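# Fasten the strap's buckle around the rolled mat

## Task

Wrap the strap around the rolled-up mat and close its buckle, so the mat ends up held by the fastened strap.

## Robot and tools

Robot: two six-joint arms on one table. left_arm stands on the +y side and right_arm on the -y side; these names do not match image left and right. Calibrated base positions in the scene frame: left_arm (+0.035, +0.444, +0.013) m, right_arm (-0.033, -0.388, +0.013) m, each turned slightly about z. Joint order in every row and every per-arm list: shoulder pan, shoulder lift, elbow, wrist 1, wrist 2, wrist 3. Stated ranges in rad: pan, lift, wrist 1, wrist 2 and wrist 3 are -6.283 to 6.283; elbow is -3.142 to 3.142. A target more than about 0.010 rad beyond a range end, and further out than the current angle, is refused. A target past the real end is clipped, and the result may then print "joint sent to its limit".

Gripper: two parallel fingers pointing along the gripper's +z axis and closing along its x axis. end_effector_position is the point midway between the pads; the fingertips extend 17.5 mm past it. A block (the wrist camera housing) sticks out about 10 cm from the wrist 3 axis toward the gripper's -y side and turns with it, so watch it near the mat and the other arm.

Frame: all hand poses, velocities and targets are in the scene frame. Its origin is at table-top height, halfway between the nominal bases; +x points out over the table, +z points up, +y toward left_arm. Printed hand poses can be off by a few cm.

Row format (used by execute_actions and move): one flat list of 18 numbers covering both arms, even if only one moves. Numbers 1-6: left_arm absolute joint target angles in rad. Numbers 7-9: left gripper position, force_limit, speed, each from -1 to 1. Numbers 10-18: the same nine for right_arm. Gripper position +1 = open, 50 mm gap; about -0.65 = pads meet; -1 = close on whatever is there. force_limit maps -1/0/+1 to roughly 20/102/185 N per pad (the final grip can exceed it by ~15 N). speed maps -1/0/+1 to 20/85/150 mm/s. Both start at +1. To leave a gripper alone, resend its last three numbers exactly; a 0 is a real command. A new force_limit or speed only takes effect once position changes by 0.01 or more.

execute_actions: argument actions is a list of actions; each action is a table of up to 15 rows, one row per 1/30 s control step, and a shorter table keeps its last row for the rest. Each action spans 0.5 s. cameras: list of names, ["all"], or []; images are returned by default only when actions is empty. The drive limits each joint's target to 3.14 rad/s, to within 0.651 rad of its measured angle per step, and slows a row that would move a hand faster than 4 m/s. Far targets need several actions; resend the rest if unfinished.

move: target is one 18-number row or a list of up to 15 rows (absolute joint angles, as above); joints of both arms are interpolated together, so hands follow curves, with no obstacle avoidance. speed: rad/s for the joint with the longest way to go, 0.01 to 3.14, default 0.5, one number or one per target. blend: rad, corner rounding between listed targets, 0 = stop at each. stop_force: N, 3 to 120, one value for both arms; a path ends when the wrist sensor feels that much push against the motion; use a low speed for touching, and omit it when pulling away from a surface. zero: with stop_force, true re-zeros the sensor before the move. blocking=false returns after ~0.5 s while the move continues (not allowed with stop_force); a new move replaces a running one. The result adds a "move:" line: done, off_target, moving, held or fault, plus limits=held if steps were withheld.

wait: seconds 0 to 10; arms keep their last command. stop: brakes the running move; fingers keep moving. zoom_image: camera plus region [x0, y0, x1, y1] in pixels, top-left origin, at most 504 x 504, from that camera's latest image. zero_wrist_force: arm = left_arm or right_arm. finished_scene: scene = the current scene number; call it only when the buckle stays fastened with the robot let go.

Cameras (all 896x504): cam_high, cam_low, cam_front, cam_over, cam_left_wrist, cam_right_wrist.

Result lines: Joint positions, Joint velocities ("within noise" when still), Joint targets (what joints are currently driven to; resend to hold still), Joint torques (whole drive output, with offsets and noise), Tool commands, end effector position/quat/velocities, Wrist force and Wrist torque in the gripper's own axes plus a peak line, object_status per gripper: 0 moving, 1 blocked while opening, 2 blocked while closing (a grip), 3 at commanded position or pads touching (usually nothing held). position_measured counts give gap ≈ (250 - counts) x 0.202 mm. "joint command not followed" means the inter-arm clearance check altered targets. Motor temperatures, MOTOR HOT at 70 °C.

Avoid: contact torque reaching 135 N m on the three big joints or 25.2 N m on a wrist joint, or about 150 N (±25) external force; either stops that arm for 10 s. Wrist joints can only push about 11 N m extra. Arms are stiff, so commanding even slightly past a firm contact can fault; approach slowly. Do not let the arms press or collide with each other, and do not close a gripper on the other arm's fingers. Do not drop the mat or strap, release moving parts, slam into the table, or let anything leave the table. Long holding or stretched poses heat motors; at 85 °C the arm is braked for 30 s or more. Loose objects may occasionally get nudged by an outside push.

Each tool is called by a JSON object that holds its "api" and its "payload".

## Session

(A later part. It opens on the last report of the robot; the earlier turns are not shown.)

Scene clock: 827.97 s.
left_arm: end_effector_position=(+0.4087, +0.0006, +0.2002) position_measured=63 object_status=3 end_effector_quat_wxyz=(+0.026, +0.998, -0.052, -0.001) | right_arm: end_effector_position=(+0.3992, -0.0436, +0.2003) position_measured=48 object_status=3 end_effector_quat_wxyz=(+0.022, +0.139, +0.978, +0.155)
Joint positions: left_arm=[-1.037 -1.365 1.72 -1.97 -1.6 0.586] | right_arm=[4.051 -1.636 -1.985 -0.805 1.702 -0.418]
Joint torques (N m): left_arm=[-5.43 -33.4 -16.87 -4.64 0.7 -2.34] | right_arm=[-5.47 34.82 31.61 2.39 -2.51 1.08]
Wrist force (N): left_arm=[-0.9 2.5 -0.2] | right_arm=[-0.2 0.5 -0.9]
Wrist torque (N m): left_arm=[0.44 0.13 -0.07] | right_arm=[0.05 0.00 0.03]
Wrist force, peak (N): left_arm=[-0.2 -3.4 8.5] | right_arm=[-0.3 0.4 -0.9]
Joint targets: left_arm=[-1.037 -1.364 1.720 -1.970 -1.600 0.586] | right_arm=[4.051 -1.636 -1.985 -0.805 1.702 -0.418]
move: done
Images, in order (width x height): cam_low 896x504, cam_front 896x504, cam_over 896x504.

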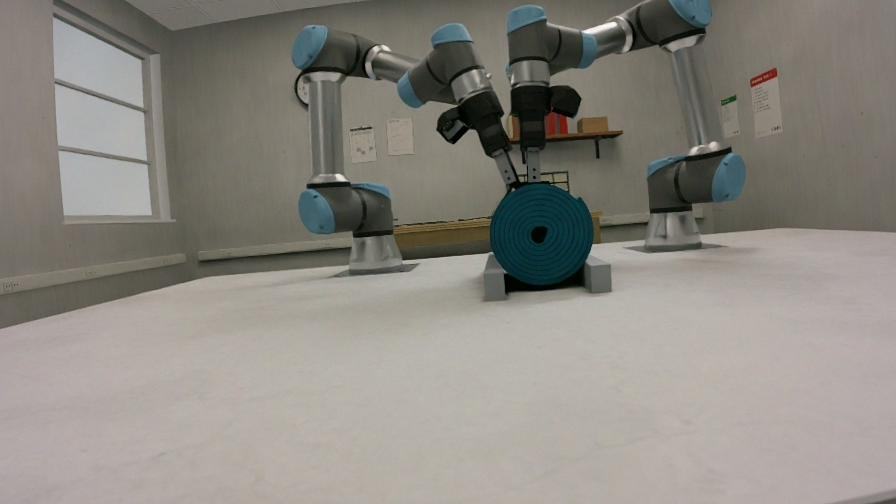

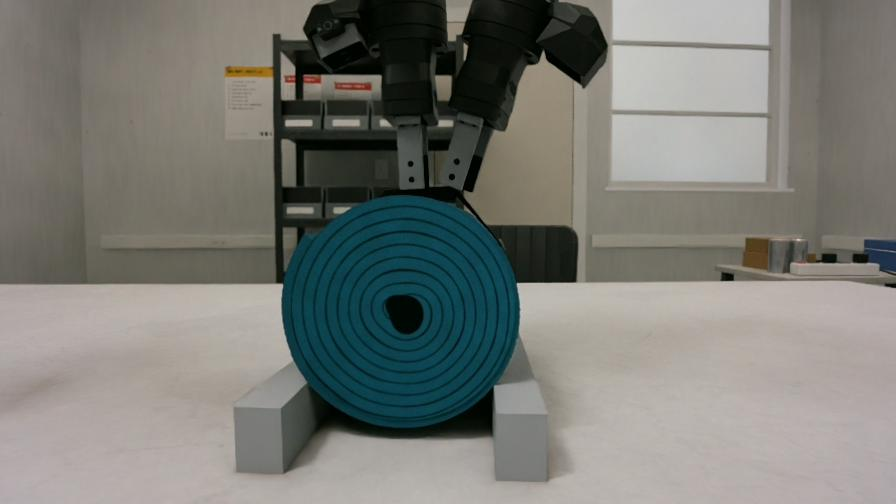

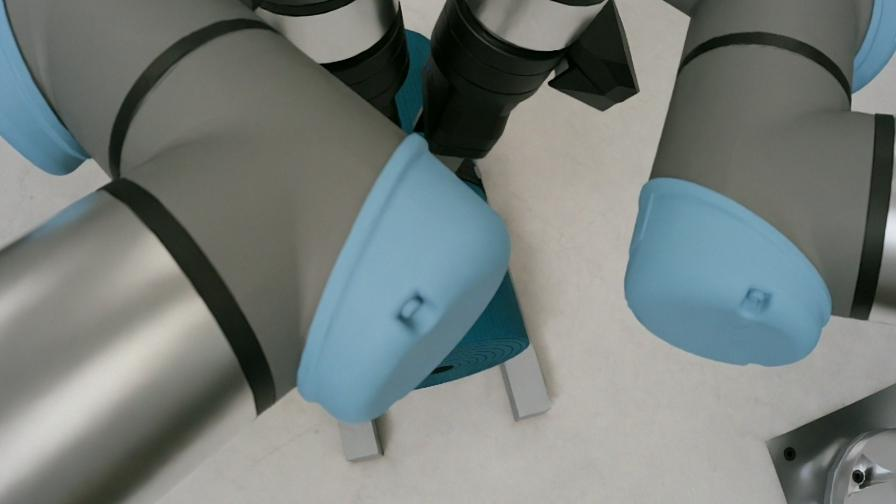

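{"api": "move", "payload": {"target": [[-1.0374,-1.423,1.6,-1.791,-1.5997,0.5859,0.6,-0.5,-0.8,4.0511,-1.6356,-1.985,-0.8054,1.7019,-0.4177,0.7,-0.5,-1],[-1.0374,-1.47,1.5,-1.644,-1.5997,0.5859,0.6,-0.5,-0.8,3.93,-1.5266,-2.0798,-0.6509,1.8392,-0.4966,0.7,-0.5,-1]], "speed": 0.15, "cameras": ["cam_front","cam_left_wrist","cam_right_wrist"]}}

Scene clock: 834.93 s.
left_arm: end_effector_position=(+0.3994, +0.0183, +0.3319) position_measured=63 object_status=3 end_effector_quat_wxyz=(+0.026, +0.998, -0.052, -0.001) | right_arm: end_effector_position=(+0.4049, -0.0809, +0.2434) position_measured=48 object_status=3 end_effector_quat_wxyz=(+0.036, +0.135, +0.956, +0.256)
Joint positions: left_arm=[-1.037 -1.47 1.5 -1.644 -1.6 0.586] | right_arm=[3.93 -1.527 -2.08 -0.651 1.839 -0.497]
Joint torques (N m): left_arm=[-2.4 -23.85 -18.5 -5.6 0.08 -2.21] | right_arm=[6.24 10.77 31.25 2.56 -2.2 1.33]
Wrist force (N): left_arm=[-0.9 2.5 -0.4] | right_arm=[-0.5 -0.2 -0.5]
Wrist torque (N m): left_arm=[0.41 0.14 -0.07] | right_arm=[-0.07 0.11 -0.11]
Wrist force, peak (N): left_arm=[-0.8 2.7 1.1] | right_arm=[-0.7 -1.1 -1.8]
Joint targets: left_arm=[-1.037 -1.470 1.500 -1.644 -1.600 0.586] | right_arm=[3.930 -1.527 -2.080 -0.651 1.839 -0.497]
move: done
Images, in order (width x height): cam_front 896x504, cam_left_wrist 896x504, cam_right_wrist 896x504.

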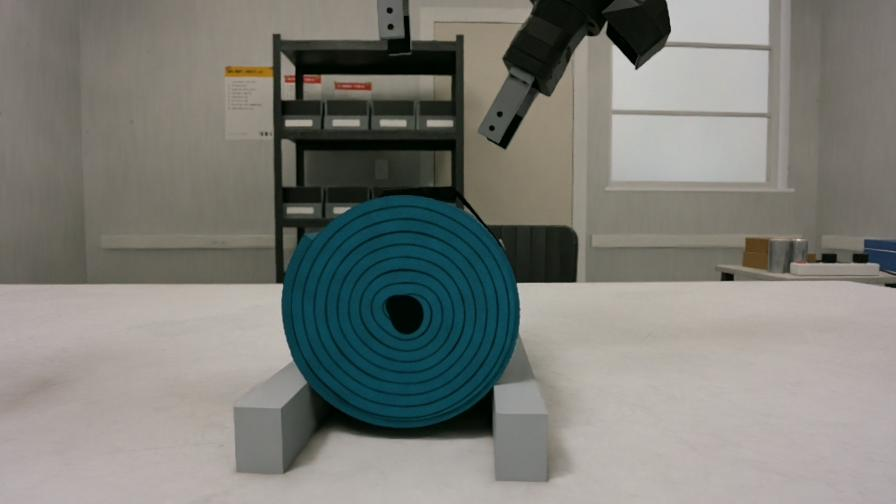

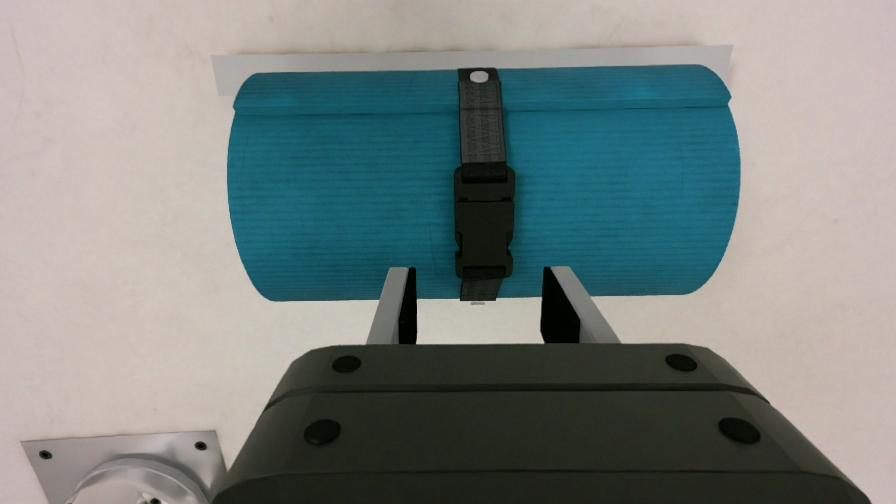

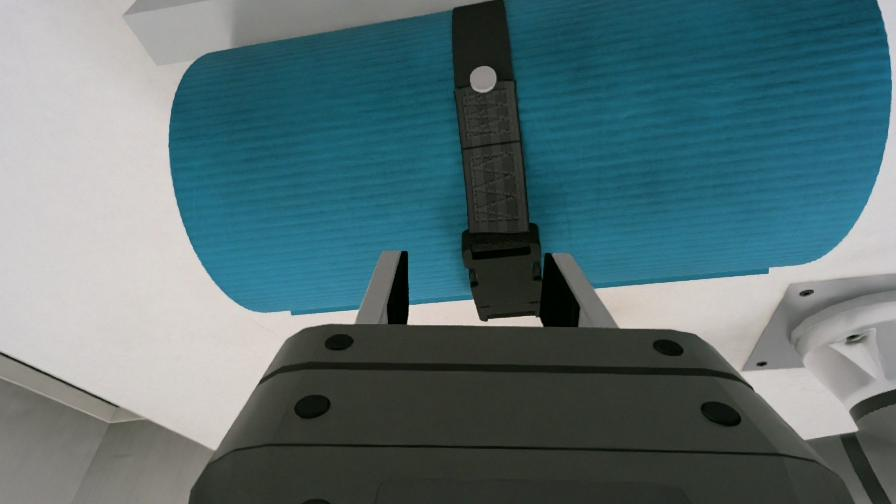

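Buckled.

{"api": "zoom_image", "payload": {"camera": "cam_left_wrist", "region": [430, 140, 540, 300]}}

Scaled by 3.150.

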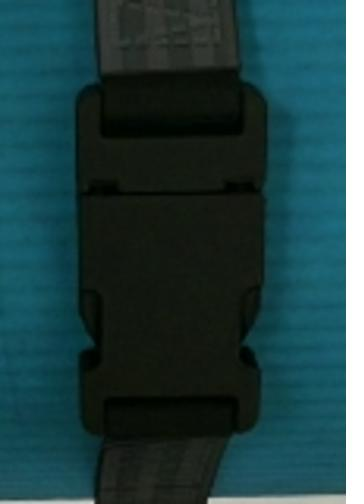

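{"api": "finished_scene", "payload": {"scene": 1}}

The scene is finished: the task was done.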